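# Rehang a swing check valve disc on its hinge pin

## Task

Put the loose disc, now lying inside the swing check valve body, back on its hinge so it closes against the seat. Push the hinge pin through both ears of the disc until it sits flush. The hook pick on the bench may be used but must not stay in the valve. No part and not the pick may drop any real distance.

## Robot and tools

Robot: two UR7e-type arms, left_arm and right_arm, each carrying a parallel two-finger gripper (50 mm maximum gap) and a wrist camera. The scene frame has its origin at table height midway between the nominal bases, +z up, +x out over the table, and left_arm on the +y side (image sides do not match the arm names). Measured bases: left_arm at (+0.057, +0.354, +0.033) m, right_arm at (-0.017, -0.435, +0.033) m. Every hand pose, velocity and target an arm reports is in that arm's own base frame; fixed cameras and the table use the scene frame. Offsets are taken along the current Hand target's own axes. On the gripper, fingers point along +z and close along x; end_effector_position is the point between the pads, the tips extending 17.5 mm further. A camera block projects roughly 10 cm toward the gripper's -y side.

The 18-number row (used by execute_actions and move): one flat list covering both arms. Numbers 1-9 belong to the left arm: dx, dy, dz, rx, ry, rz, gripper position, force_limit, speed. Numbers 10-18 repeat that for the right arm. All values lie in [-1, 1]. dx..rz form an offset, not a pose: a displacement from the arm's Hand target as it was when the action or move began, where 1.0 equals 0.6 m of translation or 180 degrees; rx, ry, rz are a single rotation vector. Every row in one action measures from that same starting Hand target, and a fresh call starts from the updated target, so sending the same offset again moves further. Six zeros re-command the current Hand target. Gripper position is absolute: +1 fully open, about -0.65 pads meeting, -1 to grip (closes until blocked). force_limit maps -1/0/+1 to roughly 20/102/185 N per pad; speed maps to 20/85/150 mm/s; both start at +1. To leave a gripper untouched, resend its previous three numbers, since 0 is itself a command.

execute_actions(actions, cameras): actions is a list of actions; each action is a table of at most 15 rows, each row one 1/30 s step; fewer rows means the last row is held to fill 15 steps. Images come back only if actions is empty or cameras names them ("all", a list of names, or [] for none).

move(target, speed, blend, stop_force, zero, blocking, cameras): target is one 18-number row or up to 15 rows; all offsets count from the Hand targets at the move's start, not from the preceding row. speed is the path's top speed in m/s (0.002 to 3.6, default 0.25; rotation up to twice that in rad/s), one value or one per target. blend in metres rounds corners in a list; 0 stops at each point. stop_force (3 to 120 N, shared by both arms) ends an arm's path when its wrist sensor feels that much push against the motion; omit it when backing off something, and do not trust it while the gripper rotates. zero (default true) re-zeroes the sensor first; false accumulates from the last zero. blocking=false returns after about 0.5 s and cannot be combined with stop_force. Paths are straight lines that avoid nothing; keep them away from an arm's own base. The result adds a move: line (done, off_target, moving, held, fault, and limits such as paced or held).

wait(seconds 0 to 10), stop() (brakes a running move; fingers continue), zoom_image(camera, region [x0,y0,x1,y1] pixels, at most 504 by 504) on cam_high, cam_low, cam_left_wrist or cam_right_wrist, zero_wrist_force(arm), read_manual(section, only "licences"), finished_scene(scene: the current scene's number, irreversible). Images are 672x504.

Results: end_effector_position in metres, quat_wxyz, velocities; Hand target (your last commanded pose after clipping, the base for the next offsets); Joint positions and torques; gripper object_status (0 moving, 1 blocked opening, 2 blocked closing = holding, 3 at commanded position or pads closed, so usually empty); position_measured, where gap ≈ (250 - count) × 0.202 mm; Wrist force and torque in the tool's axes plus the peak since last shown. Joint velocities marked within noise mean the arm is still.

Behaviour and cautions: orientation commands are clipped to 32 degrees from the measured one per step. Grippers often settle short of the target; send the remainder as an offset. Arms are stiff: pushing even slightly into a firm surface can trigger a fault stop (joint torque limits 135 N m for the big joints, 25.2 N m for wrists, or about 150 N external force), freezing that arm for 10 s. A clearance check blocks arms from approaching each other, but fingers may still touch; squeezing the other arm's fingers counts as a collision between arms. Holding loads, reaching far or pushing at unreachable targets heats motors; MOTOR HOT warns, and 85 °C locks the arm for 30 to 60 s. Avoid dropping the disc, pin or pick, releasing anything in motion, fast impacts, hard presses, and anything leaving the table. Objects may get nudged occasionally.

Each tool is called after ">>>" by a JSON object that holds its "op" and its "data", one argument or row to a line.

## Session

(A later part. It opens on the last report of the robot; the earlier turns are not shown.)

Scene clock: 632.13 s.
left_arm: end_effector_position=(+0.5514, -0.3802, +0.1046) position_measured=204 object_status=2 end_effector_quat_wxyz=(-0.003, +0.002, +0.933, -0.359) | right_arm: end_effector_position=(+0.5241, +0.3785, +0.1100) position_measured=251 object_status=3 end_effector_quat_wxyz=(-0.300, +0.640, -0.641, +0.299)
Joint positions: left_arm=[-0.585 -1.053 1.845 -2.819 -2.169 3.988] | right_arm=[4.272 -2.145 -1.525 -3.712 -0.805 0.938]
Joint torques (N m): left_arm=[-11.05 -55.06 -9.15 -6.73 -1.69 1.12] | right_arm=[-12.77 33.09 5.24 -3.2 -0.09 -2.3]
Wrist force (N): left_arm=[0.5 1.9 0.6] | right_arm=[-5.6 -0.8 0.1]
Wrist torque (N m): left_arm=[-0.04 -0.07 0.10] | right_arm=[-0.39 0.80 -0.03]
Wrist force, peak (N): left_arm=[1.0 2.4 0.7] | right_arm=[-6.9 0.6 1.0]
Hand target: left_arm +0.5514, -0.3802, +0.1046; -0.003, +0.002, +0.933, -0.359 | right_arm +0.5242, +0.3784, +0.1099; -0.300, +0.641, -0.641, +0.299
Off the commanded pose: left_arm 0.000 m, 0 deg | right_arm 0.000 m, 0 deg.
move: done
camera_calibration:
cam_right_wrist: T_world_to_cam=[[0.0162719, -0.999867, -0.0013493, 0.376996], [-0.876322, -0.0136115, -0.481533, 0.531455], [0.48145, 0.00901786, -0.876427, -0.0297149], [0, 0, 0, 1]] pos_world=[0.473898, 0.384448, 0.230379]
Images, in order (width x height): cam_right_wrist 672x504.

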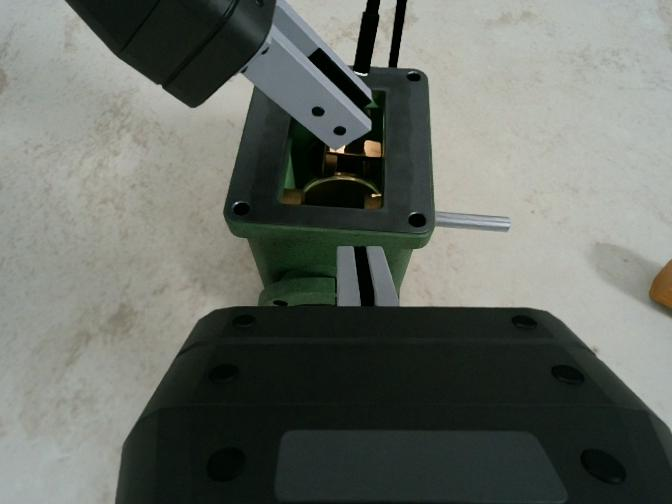

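>>> {"op": "move", "data": {
  "target": [
    [0,0.0111,-0.01,0,0,0,-1,-1,-1,0,0,0,0,0,0,-0.7,-1,-0.5]
  ],
  "speed": 0.015,
  "stop_force": 5,
  "cameras": ["cam_right_wrist"]
}}

>>> {"op": "zoom_image", "data": {
  "camera": "cam_right_wrist",
  "region": [220, 80, 470, 280]
}}

Scene clock: 644.73 s.
left_arm: end_effector_position=(+0.5514, -0.3712, +0.1046) position_measured=204 object_status=2 end_effector_quat_wxyz=(-0.003, +0.002, +0.933, -0.359) | right_arm: end_effector_position=(+0.5242, +0.3784, +0.1099) position_measured=251 object_status=3 end_effector_quat_wxyz=(-0.300, +0.641, -0.641, +0.299)
Joint positions: left_arm=[-0.572 -1.061 1.855 -2.813 -2.175 4.002] | right_arm=[4.272 -2.145 -1.525 -3.712 -0.805 0.938]
Joint torques (N m): left_arm=[-12.23 -38.14 -33.09 -6.72 0.13 -1.63] | right_arm=[-11.93 33 4.64 -0.24 0.32 -2.35]
Wrist force (N): left_arm=[0.4 2.0 0.9] | right_arm=[-5.3 -1.3 0.3]
Wrist torque (N m): left_arm=[-0.01 -0.07 0.02] | right_arm=[-0.45 0.75 -0.04]
Wrist force, peak (N): left_arm=[0.7 2.4 0.5] | right_arm=[-5.9 -1.0 0.3]
Hand target: left_arm +0.5514, -0.3712, +0.1046; -0.003, +0.002, +0.933, -0.359 | right_arm +0.5242, +0.3784, +0.1099; -0.300, +0.641, -0.641, +0.299
Off the commanded pose: left_arm 0.000 m, 0 deg | right_arm 0.000 m, 0 deg.
move: done
camera_calibration:
cam_right_wrist: T_world_to_cam=[[0.0161741, -0.999868, -0.00117705, 0.376903], [-0.876389, -0.01361, -0.481411, 0.531409], [0.481332, 0.00881796, -0.876494, -0.0296528], [0, 0, 0, 1]] pos_world=[0.473897, 0.384347, 0.230279]
Images, in order (width x height): cam_right_wrist 672x504.

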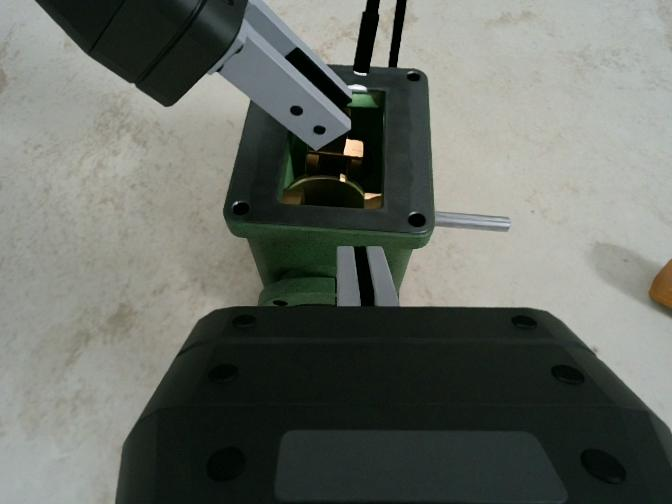

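Scaled by 2.016 from the camera's 672x504 image, which has a finer 960x720 frame.

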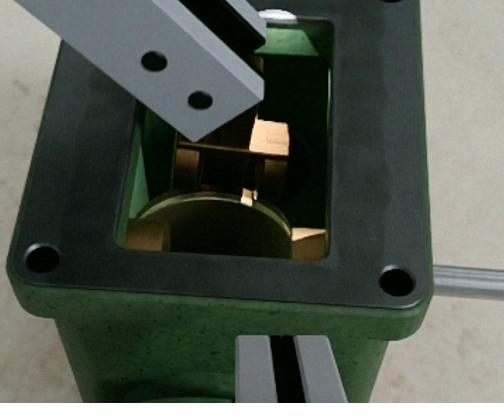

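>>> {"op": "move", "data": {
  "target": [
    [0,0.019,0.021,0,0,0,-1,-1,-1,0,0,0,0,0,0,-0.7,-1,-0.5]
  ],
  "speed": 0.015,
  "stop_force": 5,
  "cameras": ["cam_right_wrist"]
}}

>>> {"op": "zoom_image", "data": {
  "camera": "cam_right_wrist",
  "region": [220, 80, 470, 280]
}}

Scene clock: 651.97 s.
left_arm: end_effector_position=(+0.5513, -0.3713, +0.0946) position_measured=204 object_status=2 end_effector_quat_wxyz=(-0.003, +0.002, +0.933, -0.359) | right_arm: end_effector_position=(+0.5242, +0.3784, +0.1099) position_measured=251 object_status=3 end_effector_quat_wxyz=(-0.300, +0.641, -0.641, +0.299)
Joint positions: left_arm=[-0.572 -1.043 1.861 -2.837 -2.175 4.002] | right_arm=[4.272 -2.145 -1.525 -3.712 -0.805 0.938]
Joint torques (N m): left_arm=[8.59 -55.15 -30.17 -1.46 0.45 -1.42] | right_arm=[-10.9 33.83 5.3 -0.56 0.29 -2.13]
Wrist force (N): left_arm=[1.3 -5.4 2.5] | right_arm=[-5.6 -1.0 0.2]
Wrist torque (N m): left_arm=[-0.25 -0.04 0.09] | right_arm=[-0.42 0.79 -0.03]
Wrist force, peak (N): left_arm=[0.6 -12.5 -2.3] | right_arm=[-5.7 -1.1 0.6]
Hand target: left_arm +0.5514, -0.3712, +0.0946; -0.003, +0.002, +0.933, -0.359 (not the last commanded pose) | right_arm +0.5242, +0.3784, +0.1099; -0.300, +0.641, -0.641, +0.299
Off the commanded pose: left_arm 0.007 m, 0 deg | right_arm 0.000 m, 0 deg.
move: contact (left_arm)
camera_calibration:
cam_right_wrist: T_world_to_cam=[[0.0161741, -0.999868, -0.00117705, 0.376903], [-0.876389, -0.01361, -0.481411, 0.531409], [0.481332, 0.00881796, -0.876494, -0.0296528], [0, 0, 0, 1]] pos_world=[0.473897, 0.384347, 0.230279]
Images, in order (width x height): cam_right_wrist 672x504.

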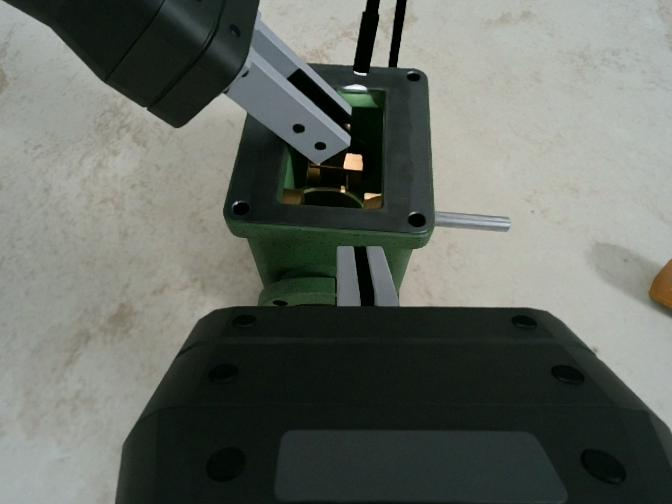

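Scaled by 2.016 from the camera's 672x504 image, which has a finer 960x720 frame.

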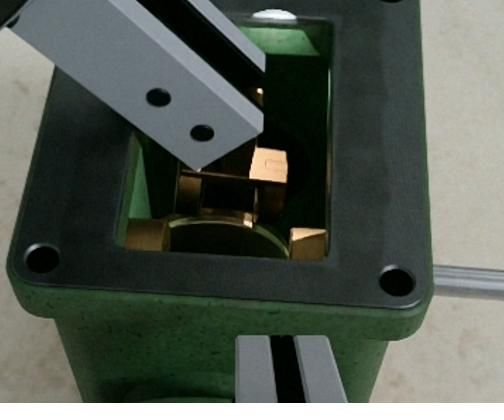

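>>> {"op": "move", "data": {
  "target": [
    [0,-0.0022,-0.0025,0,0,0,-1,-1,-1,0,0,0,0,0,0,-0.7,-1,-0.5],
    [0.02,-0.0022,-0.0025,0,0,0,-1,-1,-1,0,0,0,0,0,0,-0.7,-1,-0.5],
    [0.037,-0.0022,-0.0025,0,0,0,-1,-1,-1,0,0,0,0,0,0,-0.7,-1,-0.5]
  ],
  "speed": 0.015,
  "stop_force": 5,
  "cameras": ["cam_right_wrist","cam_left_wrist"]
}}

>>> {"op": "zoom_image", "data": {
  "camera": "cam_right_wrist",
  "region": [220, 80, 470, 280]
}}

>>> {"op": "zoom_image", "data": {
  "camera": "cam_left_wrist",
  "region": [260, 160, 460, 320]
}}

Scene clock: 671.73 s.
left_arm: end_effector_position=(+0.5292, -0.3711, +0.0967) position_measured=204 object_status=2 end_effector_quat_wxyz=(-0.003, +0.002, +0.933, -0.359) | right_arm: end_effector_position=(+0.5242, +0.3784, +0.1099) position_measured=251 object_status=3 end_effector_quat_wxyz=(-0.300, +0.641, -0.641, +0.299)
Joint positions: left_arm=[-0.593 -1.08 1.923 -2.875 -2.166 3.979] | right_arm=[4.272 -2.145 -1.525 -3.712 -0.805 0.938]
Joint torques (N m): left_arm=[13.3 -35.37 -31.57 -1 -2.27 1.54] | right_arm=[-11.55 37.74 6.17 -0.52 0.47 -2.29]
Wrist force (N): left_arm=[-0.1 0.6 0.3] | right_arm=[-5.3 -1.4 0.1]
Wrist torque (N m): left_arm=[-0.15 -0.10 0.14] | right_arm=[-0.47 0.75 -0.04]
Wrist force, peak (N): left_arm=[2.0 -6.5 3.0] | right_arm=[-5.8 -1.0 0.5]
Hand target: left_arm +0.5292, -0.3711, +0.0967; -0.003, +0.002, +0.933, -0.359 | right_arm +0.5242, +0.3784, +0.1099; -0.300, +0.641, -0.641, +0.299
Off the commanded pose: left_arm 0.000 m, 0 deg | right_arm 0.000 m, 0 deg.
move: done
camera_calibration:
cam_left_wrist: T_world_to_cam=[[-0.999749, -0.0223022, 0.00196198, 0.533781], [-0.0214792, 0.930745, -0.365037, 0.406372], [0.00631501, -0.364987, -0.930991, 0.0808333], [0, 0, 0, 1]] pos_world=[0.541865, -0.336821, 0.222548]
cam_right_wrist: T_world_to_cam=[[0.0161741, -0.999868, -0.00117705, 0.376903], [-0.876389, -0.01361, -0.481411, 0.531409], [0.481332, 0.00881796, -0.876494, -0.0296528], [0, 0, 0, 1]] pos_world=[0.473897, 0.384347, 0.230279]
Images, in order (width x height): cam_left_wrist 672x504, cam_right_wrist 672x504.

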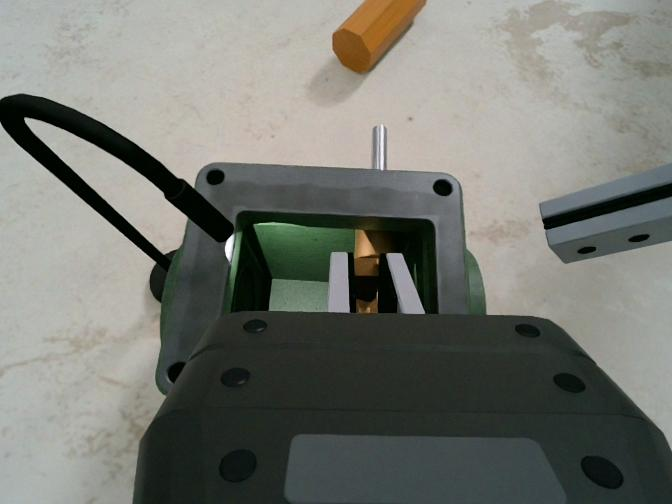

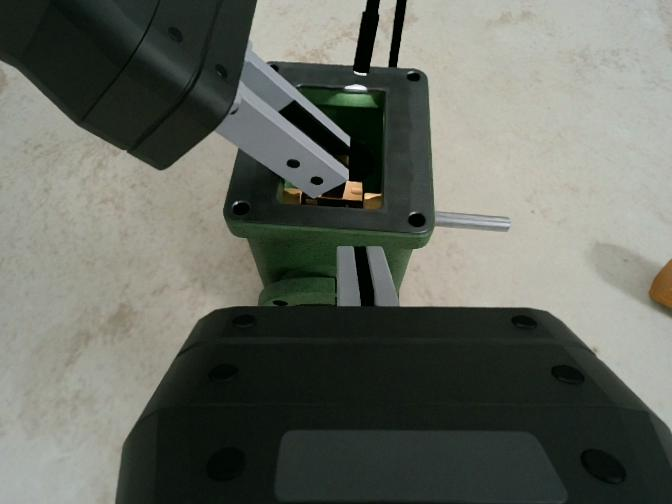

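Scaled by 2.016 from the camera's 672x504 image, which has a finer 960x720 frame.

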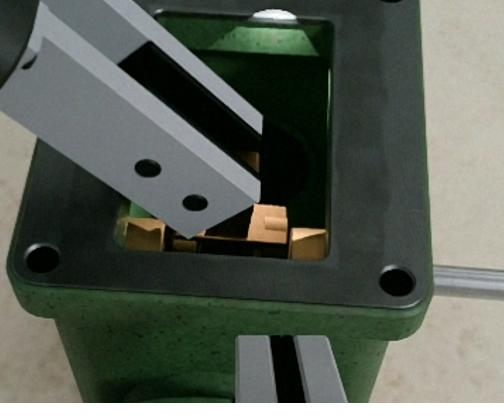

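Scaled by 2.520 from the camera's 672x504 image, which has a finer 960x720 frame.

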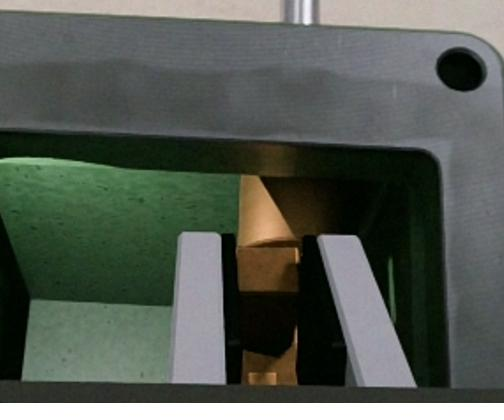

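>>> {"op": "move", "data": {
  "target": [
    [0.0095,0,0,0,0,0,-1,-1,-1,0,0,0,0,0,0,-0.7,-1,-0.5]
  ],
  "speed": 0.01,
  "stop_force": 4,
  "cameras": ["cam_right_wrist","cam_left_wrist"]
}}

>>> {"op": "zoom_image", "data": {
  "camera": "cam_right_wrist",
  "region": [270, 160, 400, 230]
}}

>>> {"op": "zoom_image", "data": {
  "camera": "cam_left_wrist",
  "region": [260, 160, 460, 320]
}}

Scene clock: 684.70 s.
left_arm: end_effector_position=(+0.5235, -0.3711, +0.0967) position_measured=204 object_status=2 end_effector_quat_wxyz=(-0.003, +0.002, +0.933, -0.359) | right_arm: end_effector_position=(+0.5242, +0.3784, +0.1099) position_measured=251 object_status=3 end_effector_quat_wxyz=(-0.300, +0.641, -0.641, +0.299)
Joint positions: left_arm=[-0.599 -1.088 1.938 -2.886 -2.163 3.973] | right_arm=[4.272 -2.145 -1.525 -3.712 -0.805 0.938]
Joint torques (N m): left_arm=[12.79 -35.18 -31.57 -1.07 -2.14 1.28] | right_arm=[-11.64 38.53 5.51 -0.27 0.42 -2.41]
Wrist force (N): left_arm=[-0.5 1.2 0.6] | right_arm=[-5.6 -1.1 0.2]
Wrist torque (N m): left_arm=[-0.10 -0.07 0.15] | right_arm=[-0.42 0.81 -0.03]
Wrist force, peak (N): left_arm=[-0.5 1.8 0.9] | right_arm=[-5.9 -1.1 0.4]
Hand target: left_arm +0.5235, -0.3711, +0.0967; -0.003, +0.002, +0.933, -0.359 | right_arm +0.5242, +0.3784, +0.1099; -0.300, +0.641, -0.641, +0.299
Off the commanded pose: left_arm 0.000 m, 0 deg | right_arm 0.000 m, 0 deg.
move: done
camera_calibration:
cam_left_wrist: T_world_to_cam=[[-0.999751, -0.0222094, 0.00192477, 0.528023], [-0.0213792, 0.930747, -0.365037, 0.406231], [0.00631577, -0.364988, -0.930991, 0.0809625], [0, 0, 0, 1]] pos_world=[0.536065, -0.336821, 0.222648]
cam_right_wrist: T_world_to_cam=[[0.0161741, -0.999868, -0.00117705, 0.376903], [-0.876389, -0.01361, -0.481411, 0.531409], [0.481332, 0.00881796, -0.876494, -0.0296528], [0, 0, 0, 1]] pos_world=[0.473897, 0.384347, 0.230279]
Images, in order (width x height): cam_left_wrist 672x504, cam_right_wrist 672x504.

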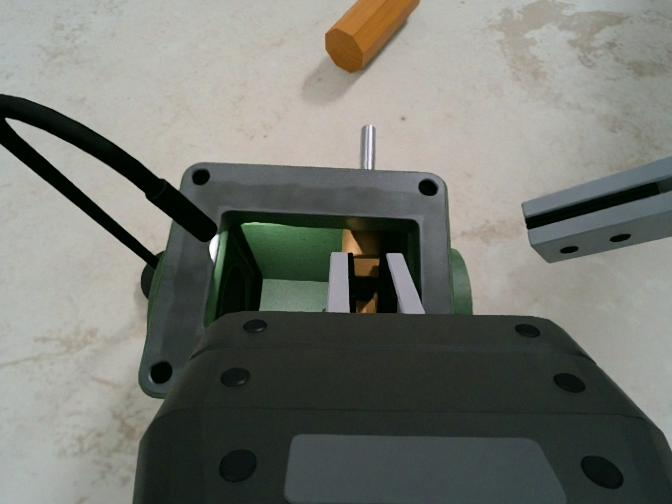

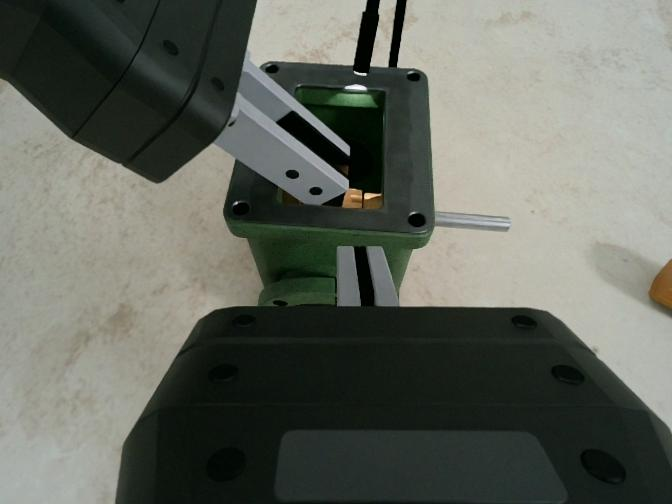

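Scaled by 3.877 from the camera's 672x504 image, which has a finer 960x720 frame.

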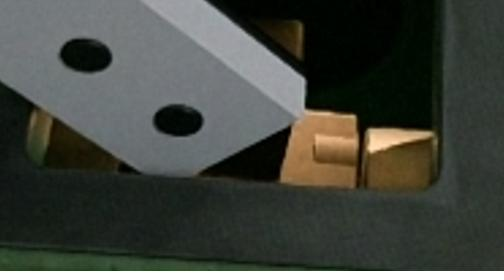

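Scaled by 2.520 from the camera's 672x504 image, which has a finer 960x720 frame.

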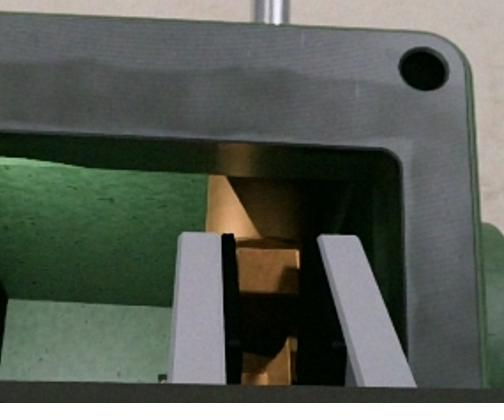

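>>> {"op": "move", "data": {
  "target": [
    [0.008,0,0,0,0,0,-1,-1,-1,0,0,0,0,0,0,-0.7,-1,-0.5]
  ],
  "speed": 0.006,
  "stop_force": 4
}}

Scene clock: 705.17 s.
left_arm: end_effector_position=(+0.5194, -0.3711, +0.0967) position_measured=204 object_status=2 end_effector_quat_wxyz=(-0.003, +0.002, +0.933, -0.359) | right_arm: end_effector_position=(+0.5242, +0.3784, +0.1099) position_measured=251 object_status=3 end_effector_quat_wxyz=(-0.300, +0.641, -0.641, +0.299)
Joint positions: left_arm=[-0.603 -1.094 1.95 -2.894 -2.161 3.968] | right_arm=[4.272 -2.145 -1.525 -3.712 -0.805 0.938]
Joint torques (N m): left_arm=[11.95 -35.21 -29.73 -0.8 -2.37 1.57] | right_arm=[-10.31 40.71 6.2 -0.29 0.64 -2.4]
Wrist force (N): left_arm=[-4.0 0.9 0.9] | right_arm=[-5.6 -0.8 0.3]
Wrist torque (N m): left_arm=[-0.08 -0.11 0.19] | right_arm=[-0.37 0.80 -0.03]
Wrist force, peak (N): left_arm=[-9.9 0.1 3.9] | right_arm=[-6.0 -1.1 0.2]
Hand target: left_arm +0.5194, -0.3710, +0.0967; -0.003, +0.002, +0.933, -0.359 (not the last commanded pose) | right_arm +0.5242, +0.3784, +0.1099; -0.300, +0.641, -0.641, +0.299
Off the commanded pose: left_arm 0.001 m, 0 deg | right_arm 0.000 m, 0 deg.
move: contact (left_arm)

>>> {"op": "move", "data": {
  "target": [
    [-0.0018,0,0,0,0,0,-1,-1,-1,0,0,0,0,0,0,-0.7,-1,-0.5]
  ],
  "speed": 0.01
}}

>>> {"op": "move", "data": {
  "target": [
    [0,0.0078,0.0087,0,0,0,-1,-1,-1,0,0,0,0,0,0,-0.7,-1,-0.5]
  ],
  "speed": 0.006,
  "stop_force": 4,
  "cameras": ["cam_right_wrist","cam_left_wrist"]
}}

>>> {"op": "zoom_image", "data": {
  "camera": "cam_right_wrist",
  "region": [270, 160, 400, 230]
}}

Scene clock: 710.60 s.
left_arm: end_effector_position=(+0.5205, -0.3711, +0.0967) position_measured=204 object_status=2 end_effector_quat_wxyz=(-0.003, +0.002, +0.933, -0.359) | right_arm: end_effector_position=(+0.5242, +0.3784, +0.1099) position_measured=251 object_status=3 end_effector_quat_wxyz=(-0.300, +0.641, -0.641, +0.299)
Joint positions: left_arm=[-0.602 -1.092 1.947 -2.892 -2.162 3.969] | right_arm=[4.272 -2.145 -1.525 -3.712 -0.805 0.938]
Joint torques (N m): left_arm=[11.43 -37.02 -27.65 -1.42 -2.36 1.39] | right_arm=[-11.85 42.06 3.86 -0.63 0.59 -2.44]
Wrist force (N): left_arm=[-0.4 1.3 0.5] | right_arm=[-5.6 -1.1 0.0]
Wrist torque (N m): left_arm=[-0.06 -0.05 0.06] | right_arm=[-0.43 0.80 -0.03]
Wrist force, peak (N): left_arm=[-4.3 0.6 0.9] | right_arm=[-5.9 -1.1 0.2]
Hand target: left_arm +0.5205, -0.3711, +0.0967; -0.003, +0.002, +0.933, -0.359 | right_arm +0.5242, +0.3784, +0.1099; -0.300, +0.641, -0.641, +0.299
Off the commanded pose: left_arm 0.000 m, 0 deg | right_arm 0.000 m, 0 deg.
move: done

Scene clock: 712.43 s.
left_arm: end_effector_position=(+0.5205, -0.3710, +0.0935) position_measured=204 object_status=2 end_effector_quat_wxyz=(-0.003, +0.002, +0.933, -0.359) | right_arm: end_effector_position=(+0.5242, +0.3784, +0.1099) position_measured=251 object_status=3 end_effector_quat_wxyz=(-0.300, +0.641, -0.641, +0.299)
Joint positions: left_arm=[-0.602 -1.086 1.948 -2.9 -2.162 3.969] | right_arm=[4.272 -2.145 -1.525 -3.712 -0.805 0.938]
Joint torques (N m): left_arm=[3.73 -52.39 -27.96 -0.65 -1.14 -0.25] | right_arm=[-12.38 43.81 4.99 -0.45 0.75 -2.31]
Wrist force (N): left_arm=[-1.6 -5.6 2.9] | right_arm=[-5.5 -1.1 0.0]
Wrist torque (N m): left_arm=[-0.27 -0.02 0.16] | right_arm=[-0.42 0.77 -0.03]
Wrist force, peak (N): left_arm=[-2.7 -7.4 2.2] | right_arm=[-5.8 -1.0 0.1]
Hand target: left_arm +0.5205, -0.3710, +0.0935; -0.003, +0.002, +0.933, -0.359 (not the last commanded pose) | right_arm +0.5242, +0.3784, +0.1099; -0.300, +0.641, -0.641, +0.299
Off the commanded pose: left_arm 0.004 m, 0 deg | right_arm 0.000 m, 0 deg.
move: contact (left_arm)
camera_calibration:
cam_left_wrist: T_world_to_cam=[[-0.999749, -0.0223388, 0.00187126, 0.525096], [-0.0214796, 0.930711, -0.365125, 0.405025], [0.00641485, -0.365074, -0.930957, 0.0778193], [0, 0, 0, 1]] pos_world=[0.533165, -0.336821, 0.219349]
cam_right_wrist: T_world_to_cam=[[0.0161741, -0.999868, -0.00117705, 0.376903], [-0.876389, -0.01361, -0.481411, 0.531409], [0.481332, 0.00881796, -0.876494, -0.0296528], [0, 0, 0, 1]] pos_world=[0.473897, 0.384347, 0.230279]
Images, in order (width x height): cam_left_wrist 672x504, cam_right_wrist 672x504.

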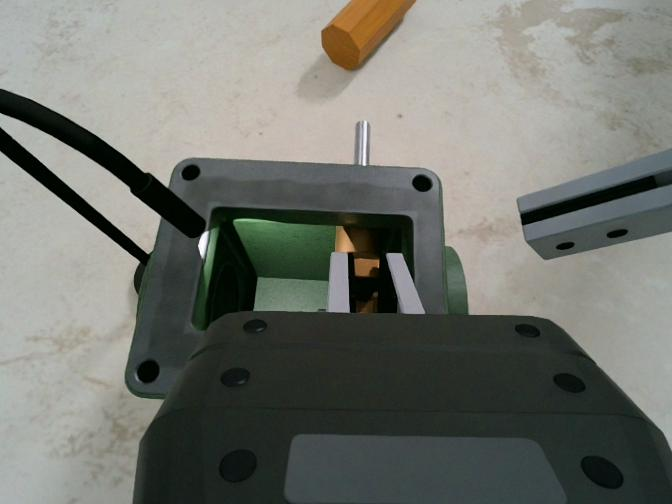

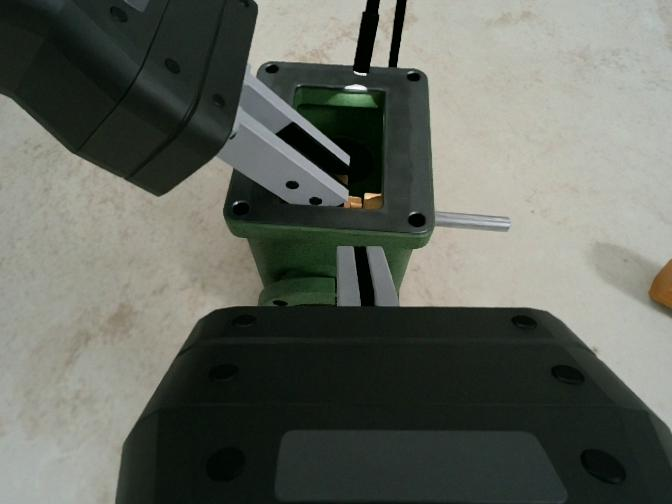

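Scaled by 3.877 from the camera's 672x504 image, which has a finer 960x720 frame.

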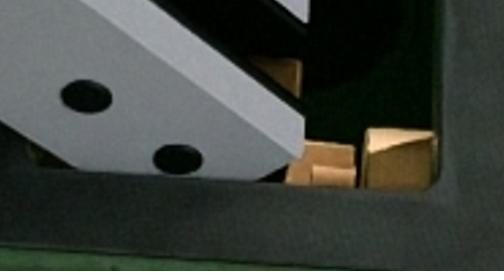

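>>> {"op": "move", "data": {
  "target": [
    [0,-0.0007,-0.0006,0,0,0,-1,-1,-1,0.05,-0.06,0.0,0,-0.08,-0.07,-0.7,-1,-0.5],
    [0,-0.0007,-0.0006,0,0,0,-1,-1,-1,0.213,-0.1345,0.031,0,-0.366,-0.307,-0.7,-1,-0.5]
  ],
  "speed": 0.15,
  "blend": 0.02
}}

Scene clock: 729.17 s.
left_arm: end_effector_position=(+0.5205, -0.3711, +0.0940) position_measured=204 object_status=2 end_effector_quat_wxyz=(-0.003, +0.002, +0.933, -0.359) | right_arm: end_effector_position=(+0.5903, +0.2504, +0.1596) position_measured=251 object_status=3 end_effector_quat_wxyz=(-0.423, +0.905, -0.032, +0.015)
Joint positions: left_arm=[-0.602 -1.087 1.948 -2.899 -2.161 3.969] | right_arm=[3.464 -2.287 -1.154 -3.983 -2.358 -0.997]
Joint torques (N m): left_arm=[-12.22 -50.94 -30.04 -2.41 -0.23 -1.37] | right_arm=[11.28 46.79 16.38 -3.56 -1.98 -1.98]
Wrist force (N): left_arm=[-0.8 1.8 0.6] | right_arm=[-5.5 -0.6 0.5]
Wrist torque (N m): left_arm=[-0.12 -0.04 0.07] | right_arm=[-0.34 0.75 -0.17]
Wrist force, peak (N): left_arm=[-1.6 -5.8 2.9] | right_arm=[-6.5 -0.7 0.3]
Hand target: left_arm +0.5205, -0.3711, +0.0940; -0.003, +0.002, +0.933, -0.359 | right_arm +0.5902, +0.2505, +0.1596; -0.423, +0.905, -0.032, +0.015
Off the commanded pose: left_arm 0.000 m, 0 deg | right_arm 0.000 m, 0 deg.
move: done

>>> {"op": "move", "data": {
  "target": [
    [0,0,0,0,0,0,-1,-1,-1,-0.004,0.1307,0.12,0.111,0,0,-0.7,-1,-0.5],
    [0,0,0,0,0,0,-1,-1,-1,-0.007,0.1045,0.1515,0.111,0,0,-0.7,-1,-0.5]
  ],
  "speed": [0.1,0.05],
  "cameras": ["cam_right_wrist","cam_left_wrist"]
}}

>>> {"op": "zoom_image", "data": {
  "camera": "cam_right_wrist",
  "region": [270, 60, 470, 280]
}}

Scene clock: 738.13 s.
left_arm: end_effector_position=(+0.5205, -0.3711, +0.0940) position_measured=204 object_status=2 end_effector_quat_wxyz=(-0.003, +0.002, +0.933, -0.359) | right_arm: end_effector_position=(+0.5895, +0.2519, +0.1276) position_measured=251 object_status=3 end_effector_quat_wxyz=(-0.470, +0.882, -0.031, +0.016)
Joint positions: left_arm=[-0.602 -1.087 1.948 -2.899 -2.161 3.969] | right_arm=[3.44 -2.316 -1.234 -3.813 -2.456 -0.966]
Joint torques (N m): left_arm=[-11.99 -48.06 -28.62 -3.44 -0.72 -1.34] | right_arm=[-1.63 55.08 28.53 -3.83 -0.81 -0.4]
Wrist force (N): left_arm=[-0.9 1.7 0.9] | right_arm=[-5.4 -0.7 -0.1]
Wrist torque (N m): left_arm=[-0.14 -0.01 0.07] | right_arm=[-0.37 0.69 -0.18]
Wrist force, peak (N): left_arm=[-0.9 2.1 1.2] | right_arm=[-5.5 6.5 2.3]
Hand target: left_arm +0.5205, -0.3711, +0.0940; -0.003, +0.002, +0.933, -0.359 | right_arm +0.5895, +0.2519, +0.1278; -0.470, +0.882, -0.031, +0.016 (not the last commanded pose)
Off the commanded pose: left_arm 0.000 m, 0 deg | right_arm 0.080 m, 14 deg.
move: held (right_arm; a check stopped the path); path passed 0 of 2 targets; limits=held
pose unreachable (right arm): on one or more control steps of this call, first in action 0 (counted from 0), this arm could not follow its commanded pose, so it was not sent that pose on those steps. It may still have moved: this result reports where it is.
cause: moving toward the commanded pose would bring two parts of the arm too close to each other (its gripper and another part of the arm, with joints 4 (wrist 1) to 6 (wrist 3) between them, 3 mm apart when it was first held).
camera_calibration:
cam_left_wrist: T_world_to_cam=[[-0.999749, -0.0223387, 0.00187168, 0.525095], [-0.0214794, 0.930697, -0.36516, 0.405247], [0.00641524, -0.365108, -0.930943, 0.078363], [0, 0, 0, 1]] pos_world=[0.533165, -0.336821, 0.219949]
cam_right_wrist: T_world_to_cam=[[0.998572, -0.0533868, 0.00199423, -0.568513], [-0.0427062, -0.820112, -0.570607, 0.318646], [0.0320984, 0.569707, -0.821221, 0.0720136], [0, 0, 0, 1]] pos_world=[0.578998, 0.189947, 0.242094]
Images, in order (width x height): cam_left_wrist 672x504, cam_right_wrist 672x504.

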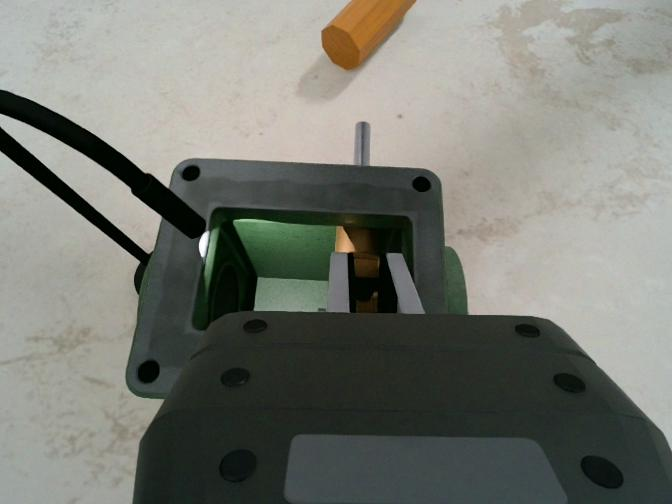

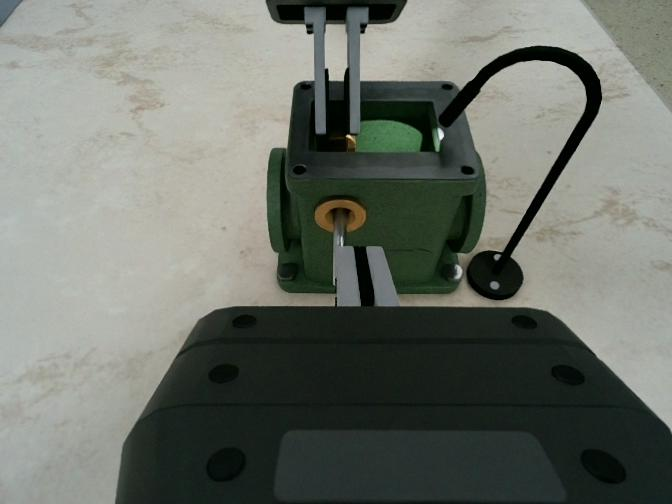

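Scaled by 2.291 from the camera's 672x504 image, which has a finer 960x720 frame.

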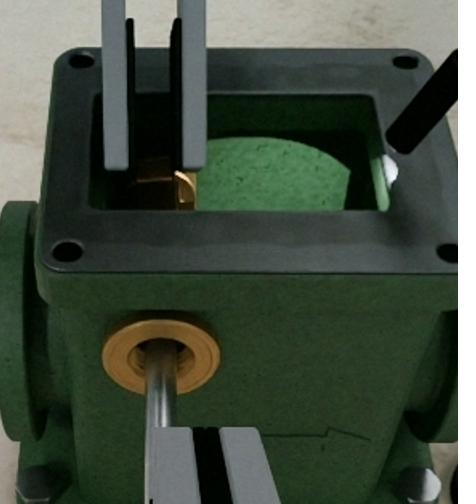

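>>> {"op": "move", "data": {
  "target": [
    [0,0,0,0,0,0,-1,-1,-1,0,-0.05,-0.15,0,0,0,-0.7,-1,-0.5],
    [0,0,0,0,0,0,-1,-1,-1,-0.279,-0.28,-0.277,0,0.396,0.267,-0.7,-1,-0.5]
  ],
  "speed": 0.3,
  "blend": 0.02
}}

>>> {"op": "move", "data": {
  "target": [
    [0,0,0,0,0,0,-1,-1,-1,0,0,0,0.19,0,0,-0.7,-1,-0.5]
  ],
  "speed": 0.4
}}

>>> {"op": "move", "data": {
  "target": [
    [0,0,0,0,0,0,-1,-1,-1,0,0,0,0,0.333,0,-0.7,-1,-0.5]
  ],
  "speed": 0.4
}}

Scene clock: 764.43 s.
left_arm: end_effector_position=(+0.5205, -0.3711, +0.0940) position_measured=204 object_status=2 end_effector_quat_wxyz=(-0.003, +0.002, +0.933, -0.359) | right_arm: end_effector_position=(+0.5886, +0.2380, +0.1464) position_measured=251 object_status=3 end_effector_quat_wxyz=(-0.470, +0.882, -0.031, +0.017)
Joint positions: left_arm=[-0.602 -1.087 1.948 -2.899 -2.161 3.969] | right_arm=[3.417 -2.298 -1.22 -3.868 -2.467 -0.998]
Joint torques (N m): left_arm=[-12.5 -44.49 -26.92 -4.51 -1.06 -1.22] | right_arm=[9.55 42.67 6.7 -3.76 -0.46 2.13]
Wrist force (N): left_arm=[-0.7 2.0 0.8] | right_arm=[-5.8 -0.7 0.1]
Wrist torque (N m): left_arm=[-0.08 -0.05 0.07] | right_arm=[-0.35 0.75 -0.18]
Wrist force, peak (N): left_arm=[-0.9 2.1 0.9] | right_arm=[-4.0 -9.7 -21.8]
Hand target: left_arm +0.5205, -0.3711, +0.0940; -0.003, +0.002, +0.933, -0.359 | right_arm +0.5886, +0.2380, +0.1463; -0.470, +0.882, -0.031, +0.017 (not the last commanded pose)
Off the commanded pose: left_arm 0.000 m, 0 deg | right_arm 0.273 m, 86 deg.
move: held (right_arm; a check stopped the path); path passed 0 of 2 targets; limits=held
pose unreachable (right arm): on one or more control steps of this call, first in action 0 (counted from 0), this arm could not follow its commanded pose, so it was not sent that pose on those steps. It may still have moved: this result reports where it is.
cause: moving toward the commanded pose would bring two parts of the arm too close to each other (its gripper and another part of the arm, with joints 4 (wrist 1) to 6 (wrist 3) between them, 2 mm apart when it was first held).

Scene clock: 764.93 s.
left_arm: end_effector_position=(+0.5205, -0.3711, +0.0940) position_measured=204 object_status=2 end_effector_quat_wxyz=(-0.003, +0.002, +0.933, -0.359) | right_arm: end_effector_position=(+0.5886, +0.2379, +0.1463) position_measured=251 object_status=3 end_effector_quat_wxyz=(-0.470, +0.882, -0.031, +0.017)
Joint positions: left_arm=[-0.602 -1.087 1.948 -2.899 -2.161 3.969] | right_arm=[3.417 -2.298 -1.22 -3.868 -2.467 -0.998]
Joint torques (N m): left_arm=[-12 -44.59 -26.91 -4.67 -1.06 -1.14] | right_arm=[7.94 41.74 7.83 -2.78 -1.04 2.25]
Wrist force (N): left_arm=[-0.5 1.7 1.1] | right_arm=[-5.8 -0.4 0.2]
Wrist torque (N m): left_arm=[-0.14 -0.09 0.07] | right_arm=[-0.32 0.76 -0.18]
Wrist force, peak (N): left_arm=[-0.8 1.9 1.1] | right_arm=[-5.9 -0.7 0.4]
Hand target: left_arm +0.5205, -0.3711, +0.0940; -0.003, +0.002, +0.933, -0.359 | right_arm +0.5886, +0.2379, +0.1464; -0.470, +0.882, -0.031, +0.017 (not the last commanded pose)
Off the commanded pose: left_arm 0.000 m, 0 deg | right_arm 0.000 m, 34 deg.
move: held (right_arm; a check stopped the path); limits=held
pose unreachable (right arm): on one or more control steps of this call, first in action 0 (counted from 0), this arm could not follow its commanded pose, so it was not sent that pose on those steps. It may still have moved: this result reports where it is.
cause: moving toward the commanded pose would bring two parts of the arm too close to each other (its gripper and another part of the arm, with joints 4 (wrist 1) to 6 (wrist 3) between them, 2 mm apart when it was first held).

Scene clock: 766.83 s.
left_arm: end_effector_position=(+0.5205, -0.3711, +0.0940) position_measured=204 object_status=2 end_effector_quat_wxyz=(-0.003, +0.002, +0.933, -0.359) | right_arm: end_effector_position=(+0.5886, +0.2379, +0.1462) position_measured=251 object_status=3 end_effector_quat_wxyz=(-0.392, +0.756, -0.262, +0.455) end_effector_velocity=(+0.001, -0.001, +0.001) end_effector_angular_velocity=(+0.000, -0.002, -0.005)
Joint positions: left_arm=[-0.602 -1.087 1.948 -2.899 -2.161 3.969] | right_arm=[3.883 -1.808 -2.065 -2.712 -1.222 -0.421]
Joint velocities: left_arm=[within noise] | right_arm=[0 0 0 0.001 0.006 0]
Joint torques (N m): left_arm=[-11.87 -43 -26.48 -5.14 -1.23 -1.15] | right_arm=[5.85 35.53 25.83 2.79 1.65 -2.19]
Wrist force (N): left_arm=[-0.8 1.6 1.1] | right_arm=[-7.3 -0.8 -0.5]
Wrist torque (N m): left_arm=[-0.15 -0.04 0.07] | right_arm=[-0.48 0.90 -0.02]
Wrist force, peak (N): left_arm=[-0.8 2.2 0.9] | right_arm=[-8.1 -0.3 -0.8]
Hand target: left_arm +0.5205, -0.3711, +0.0940; -0.003, +0.002, +0.933, -0.359 | right_arm +0.5886, +0.2379, +0.1464; -0.392, +0.756, -0.261, +0.455
Off the commanded pose: left_arm 0.000 m, 0 deg | right_arm 0.000 m, 0 deg.
move: done

>>> {"op": "move", "data": {
  "target": [
    [0,0,0,0,0,0,-1,-1,-1,0.068,-0.268,-0.362,-0.0195,0.3825,0.2,-0.7,-1,-0.5]
  ],
  "speed": 0.4
}}

Scene clock: 776.07 s.
left_arm: end_effector_position=(+0.5205, -0.3711, +0.0940) position_measured=204 object_status=2 end_effector_quat_wxyz=(-0.003, +0.002, +0.933, -0.359) | right_arm: end_effector_position=(+0.4192, +0.2199, +0.3600) position_measured=251 object_status=3 end_effector_quat_wxyz=(+0.270, -0.270, +0.654, -0.653)
Joint positions: left_arm=[-0.602 -1.087 1.948 -2.899 -2.161 3.969] | right_arm=[4.472 -1.747 -1.708 -2.827 0.545 -0.001]
Joint torques (N m): left_arm=[-11.75 -39.17 -24.8 -6.25 -1.93 -1.06] | right_arm=[-11.33 34.38 26.1 -0.55 1.78 -1.04]
Wrist force (N): left_arm=[-0.8 1.8 0.8] | right_arm=[-6.0 0.1 -2.2]
Wrist torque (N m): left_arm=[-0.12 -0.04 0.08] | right_arm=[-0.37 0.63 -0.02]
Wrist force, peak (N): left_arm=[-0.9 2.1 1.1] | right_arm=[-7.5 -0.7 -0.6]
Hand target: left_arm +0.5205, -0.3711, +0.0940; -0.003, +0.002, +0.933, -0.359 | right_arm +0.4192, +0.2199, +0.3601; +0.270, -0.270, +0.654, -0.653
Off the commanded pose: left_arm 0.000 m, 0 deg | right_arm 0.000 m, 0 deg.
move: done

>>> {"op": "move", "data": {
  "target": [0,0,0,0,0,0,-1,-1,-1,-0.072,0.05,0.15,-0.5,0,0,-0.7,-1,-0.5],
  "speed": 0.25
}}

Scene clock: 804.00 s.
left_arm: end_effector_position=(+0.5205, -0.3711, +0.0940) position_measured=204 object_status=2 end_effector_quat_wxyz=(-0.003, +0.002, +0.933, -0.359) | right_arm: end_effector_position=(+0.5134, +0.1867, +0.3300) position_measured=251 object_status=3 end_effector_quat_wxyz=(+0.000, -0.382, +0.924, +0.000)
Joint positions: left_arm=[-0.602 -1.087 1.948 -2.899 -2.161 3.969] | right_arm=[3.737 -1.66 -1.473 -1.579 1.571 -1.76]
Joint torques (N m): left_arm=[-11.69 -38.79 -21.99 -6.18 -2.06 -1.05] | right_arm=[-0.36 30.81 14.61 4.84 1.09 0.04]
Wrist force (N): left_arm=[-0.5 1.7 0.8] | right_arm=[-5.6 -3.4 1.2]
Wrist torque (N m): left_arm=[-0.14 -0.09 0.07] | right_arm=[-0.58 0.88 -0.12]
Wrist force, peak (N): left_arm=[-1.1 2.0 1.0] | right_arm=[-5.8 -5.1 1.3]
Hand target: left_arm +0.5205, -0.3711, +0.0940; -0.003, +0.002, +0.933, -0.359 | right_arm +0.5134, +0.1867, +0.3300; +0.000, -0.382, +0.924, +0.000
Off the commanded pose: left_arm 0.000 m, 0 deg | right_arm 0.000 m, 0 deg.
move: done

>>> {"op": "move", "data": {
  "target": [
    [0,0,0,0,0,0,-1,-1,-1,0,0,0,0,0,-0.4,-0.7,-1,-0.5],
    [0,0,0,0,0,0,-1,-1,-1,-0.088,-0.088,0,0,0,-0.75,-0.7,-1,-0.5]
  ],
  "speed": 0.4,
  "cameras": ["cam_high","cam_right_wrist"]
}}

>>> {"op": "zoom_image", "data": {
  "camera": "cam_high",
  "region": [150, 80, 550, 400]
}}

Scene clock: 814.60 s.
left_arm: end_effector_position=(+0.5205, -0.3711, +0.0940) position_measured=204 object_status=2 end_effector_quat_wxyz=(-0.003, +0.002, +0.933, -0.359) | right_arm: end_effector_position=(+0.5881, +0.1866, +0.3300) position_measured=251 object_status=3 end_effector_quat_wxyz=(+0.000, +1.000, -0.001, +0.000)
Joint positions: left_arm=[-0.602 -1.087 1.948 -2.899 -2.161 3.969] | right_arm=[3.666 -1.835 -1.265 -1.612 1.572 -4.187]
Joint torques (N m): left_arm=[-10.96 -38.36 -19.38 -6.28 -1.99 -0.83] | right_arm=[11.82 43.94 11.55 4.99 -0.27 -2.7]
Wrist force (N): left_arm=[-0.8 1.9 1.0] | right_arm=[-5.4 -3.6 1.6]
Wrist torque (N m): left_arm=[-0.10 -0.04 0.07] | right_arm=[-0.60 0.84 -0.10]
Wrist force, peak (N): left_arm=[-1.1 1.9 1.2] | right_arm=[-5.9 -3.5 1.4]
Hand target: left_arm +0.5205, -0.3711, +0.0940; -0.003, +0.002, +0.933, -0.359 | right_arm +0.5880, +0.1867, +0.3300; +0.000, +1.000, +0.000, +0.000
Off the commanded pose: left_arm 0.000 m, 0 deg | right_arm 0.000 m, 0 deg.
move: done
camera_calibration:
cam_right_wrist: T_world_to_cam=[[0.999879, 0.00946535, -0.0123842, -0.578696], [0.013305, -0.932178, 0.361755, 0.0607877], [-0.00812013, -0.361875, -0.932191, 0.509566], [0, 0, 0, 1]] pos_world=[0.581955, 0.246542, 0.445856]
Images, in order (width x height): cam_high 672x504, cam_right_wrist 672x504.

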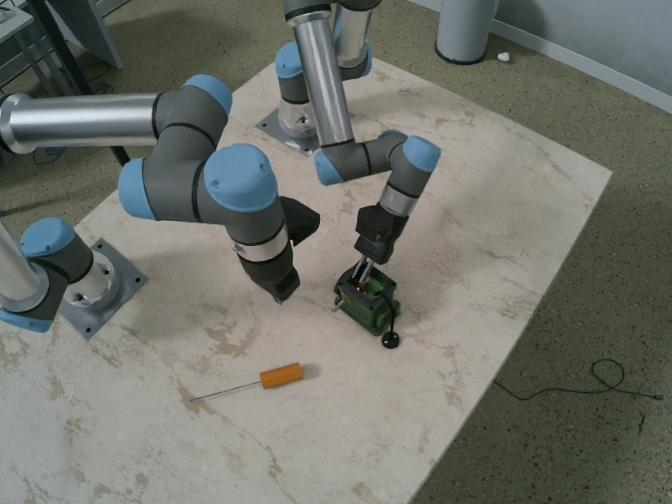

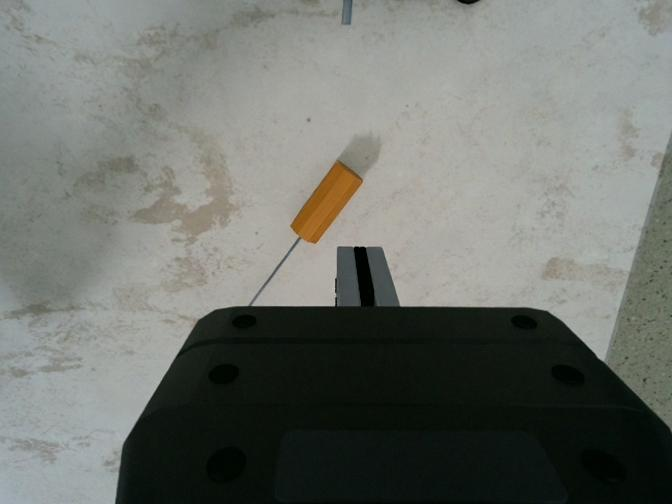

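Scaled by 1.260 from the camera's 672x504 image, which has a finer 960x720 frame.

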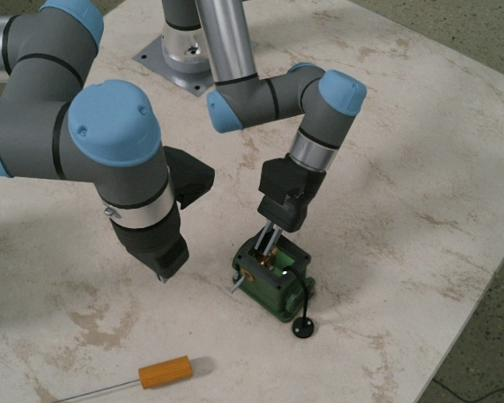

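>>> {"op": "move", "data": {
  "target": [0,0,0,0,0,0,-1,-1,-1,0.013,-0.15,0.28,0.278,0,0,-0.7,-1,-0.5],
  "speed": 0.2,
  "cameras": ["cam_left_wrist","cam_right_wrist"]
}}

>>> {"op": "zoom_image", "data": {
  "camera": "cam_right_wrist",
  "region": [200, 60, 500, 300]
}}

>>> {"op": "zoom_image", "data": {
  "camera": "cam_left_wrist",
  "region": [200, 60, 500, 300]
}}

Scene clock: 826.00 s.
left_arm: end_effector_position=(+0.5205, -0.3711, +0.0940) position_measured=204 object_status=2 end_effector_quat_wxyz=(-0.003, +0.002, +0.933, -0.359) | right_arm: end_effector_position=(+0.5959, +0.2767, +0.1621) position_measured=251 object_status=3 end_effector_quat_wxyz=(-0.423, +0.906, +0.000, +0.000)
Joint positions: left_arm=[-0.602 -1.087 1.948 -2.899 -2.161 3.969] | right_arm=[3.496 -2.041 -1.796 -0.482 2.374 -4.189]
Joint torques (N m): left_arm=[-10.68 -39.08 -17.66 -6.24 -2.08 -0.76] | right_arm=[12.03 33.28 30.9 5.28 3.11 -2.5]
Wrist force (N): left_arm=[-0.9 1.9 0.9] | right_arm=[-5.1 -1.1 0.5]
Wrist torque (N m): left_arm=[-0.10 -0.02 0.07] | right_arm=[-0.34 0.66 -0.04]
Wrist force, peak (N): left_arm=[-1.2 2.2 1.0] | right_arm=[-5.6 -4.1 0.5]
Hand target: left_arm +0.5205, -0.3711, +0.0940; -0.003, +0.002, +0.933, -0.359 | right_arm +0.5959, +0.2768, +0.1621; -0.423, +0.906, +0.000, +0.000
Off the commanded pose: left_arm 0.000 m, 0 deg | right_arm 0.000 m, 0 deg.
move: done
camera_calibration:
cam_left_wrist: T_world_to_cam=[[-0.999749, -0.0223387, 0.00187168, 0.525095], [-0.0214794, 0.930697, -0.36516, 0.405247], [0.00641524, -0.365108, -0.930943, 0.078363], [0, 0, 0, 1]] pos_world=[0.533165, -0.336821, 0.219949]
cam_right_wrist: T_world_to_cam=[[0.999883, 0.0152681, 0.0000448716, -0.593058], [0.0133992, -0.876078, -0.481982, 0.326544], [-0.00731963, 0.481927, -0.876181, 0.142628], [0, 0, 0, 1]] pos_world=[0.589657, 0.226397, 0.282383]
Images, in order (width x height): cam_left_wrist 672x504, cam_right_wrist 672x504.

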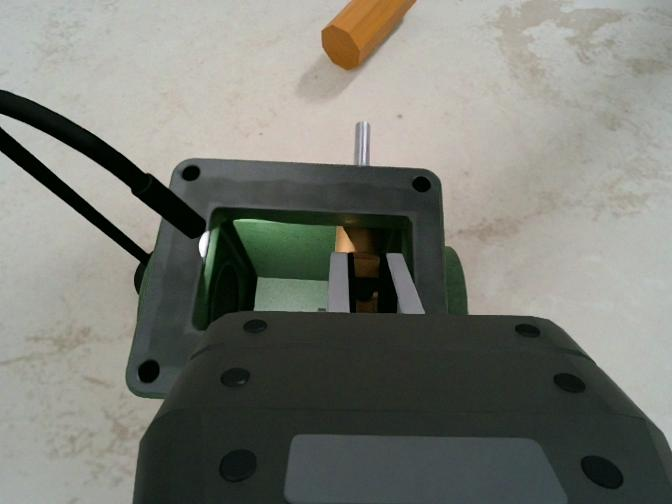

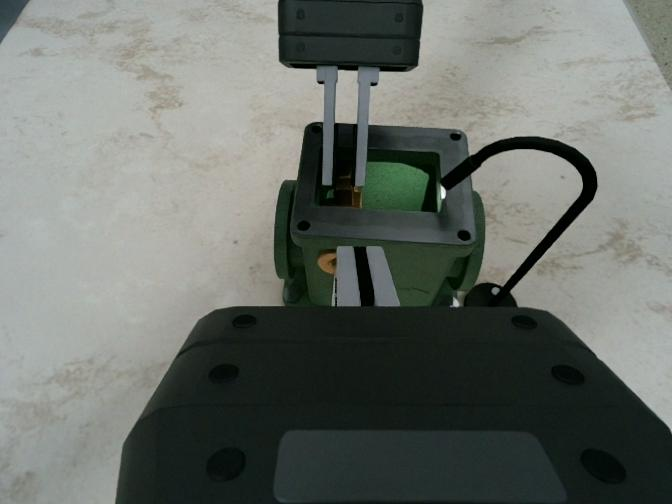

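Scaled by 1.680 from the camera's 672x504 image, which has a finer 960x720 frame.

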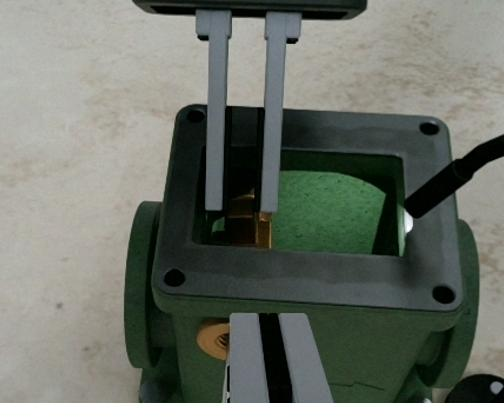

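Scaled by 1.680 from the camera's 672x504 image, which has a finer 960x720 frame.

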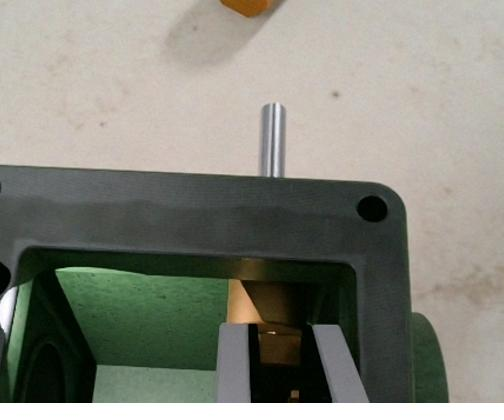

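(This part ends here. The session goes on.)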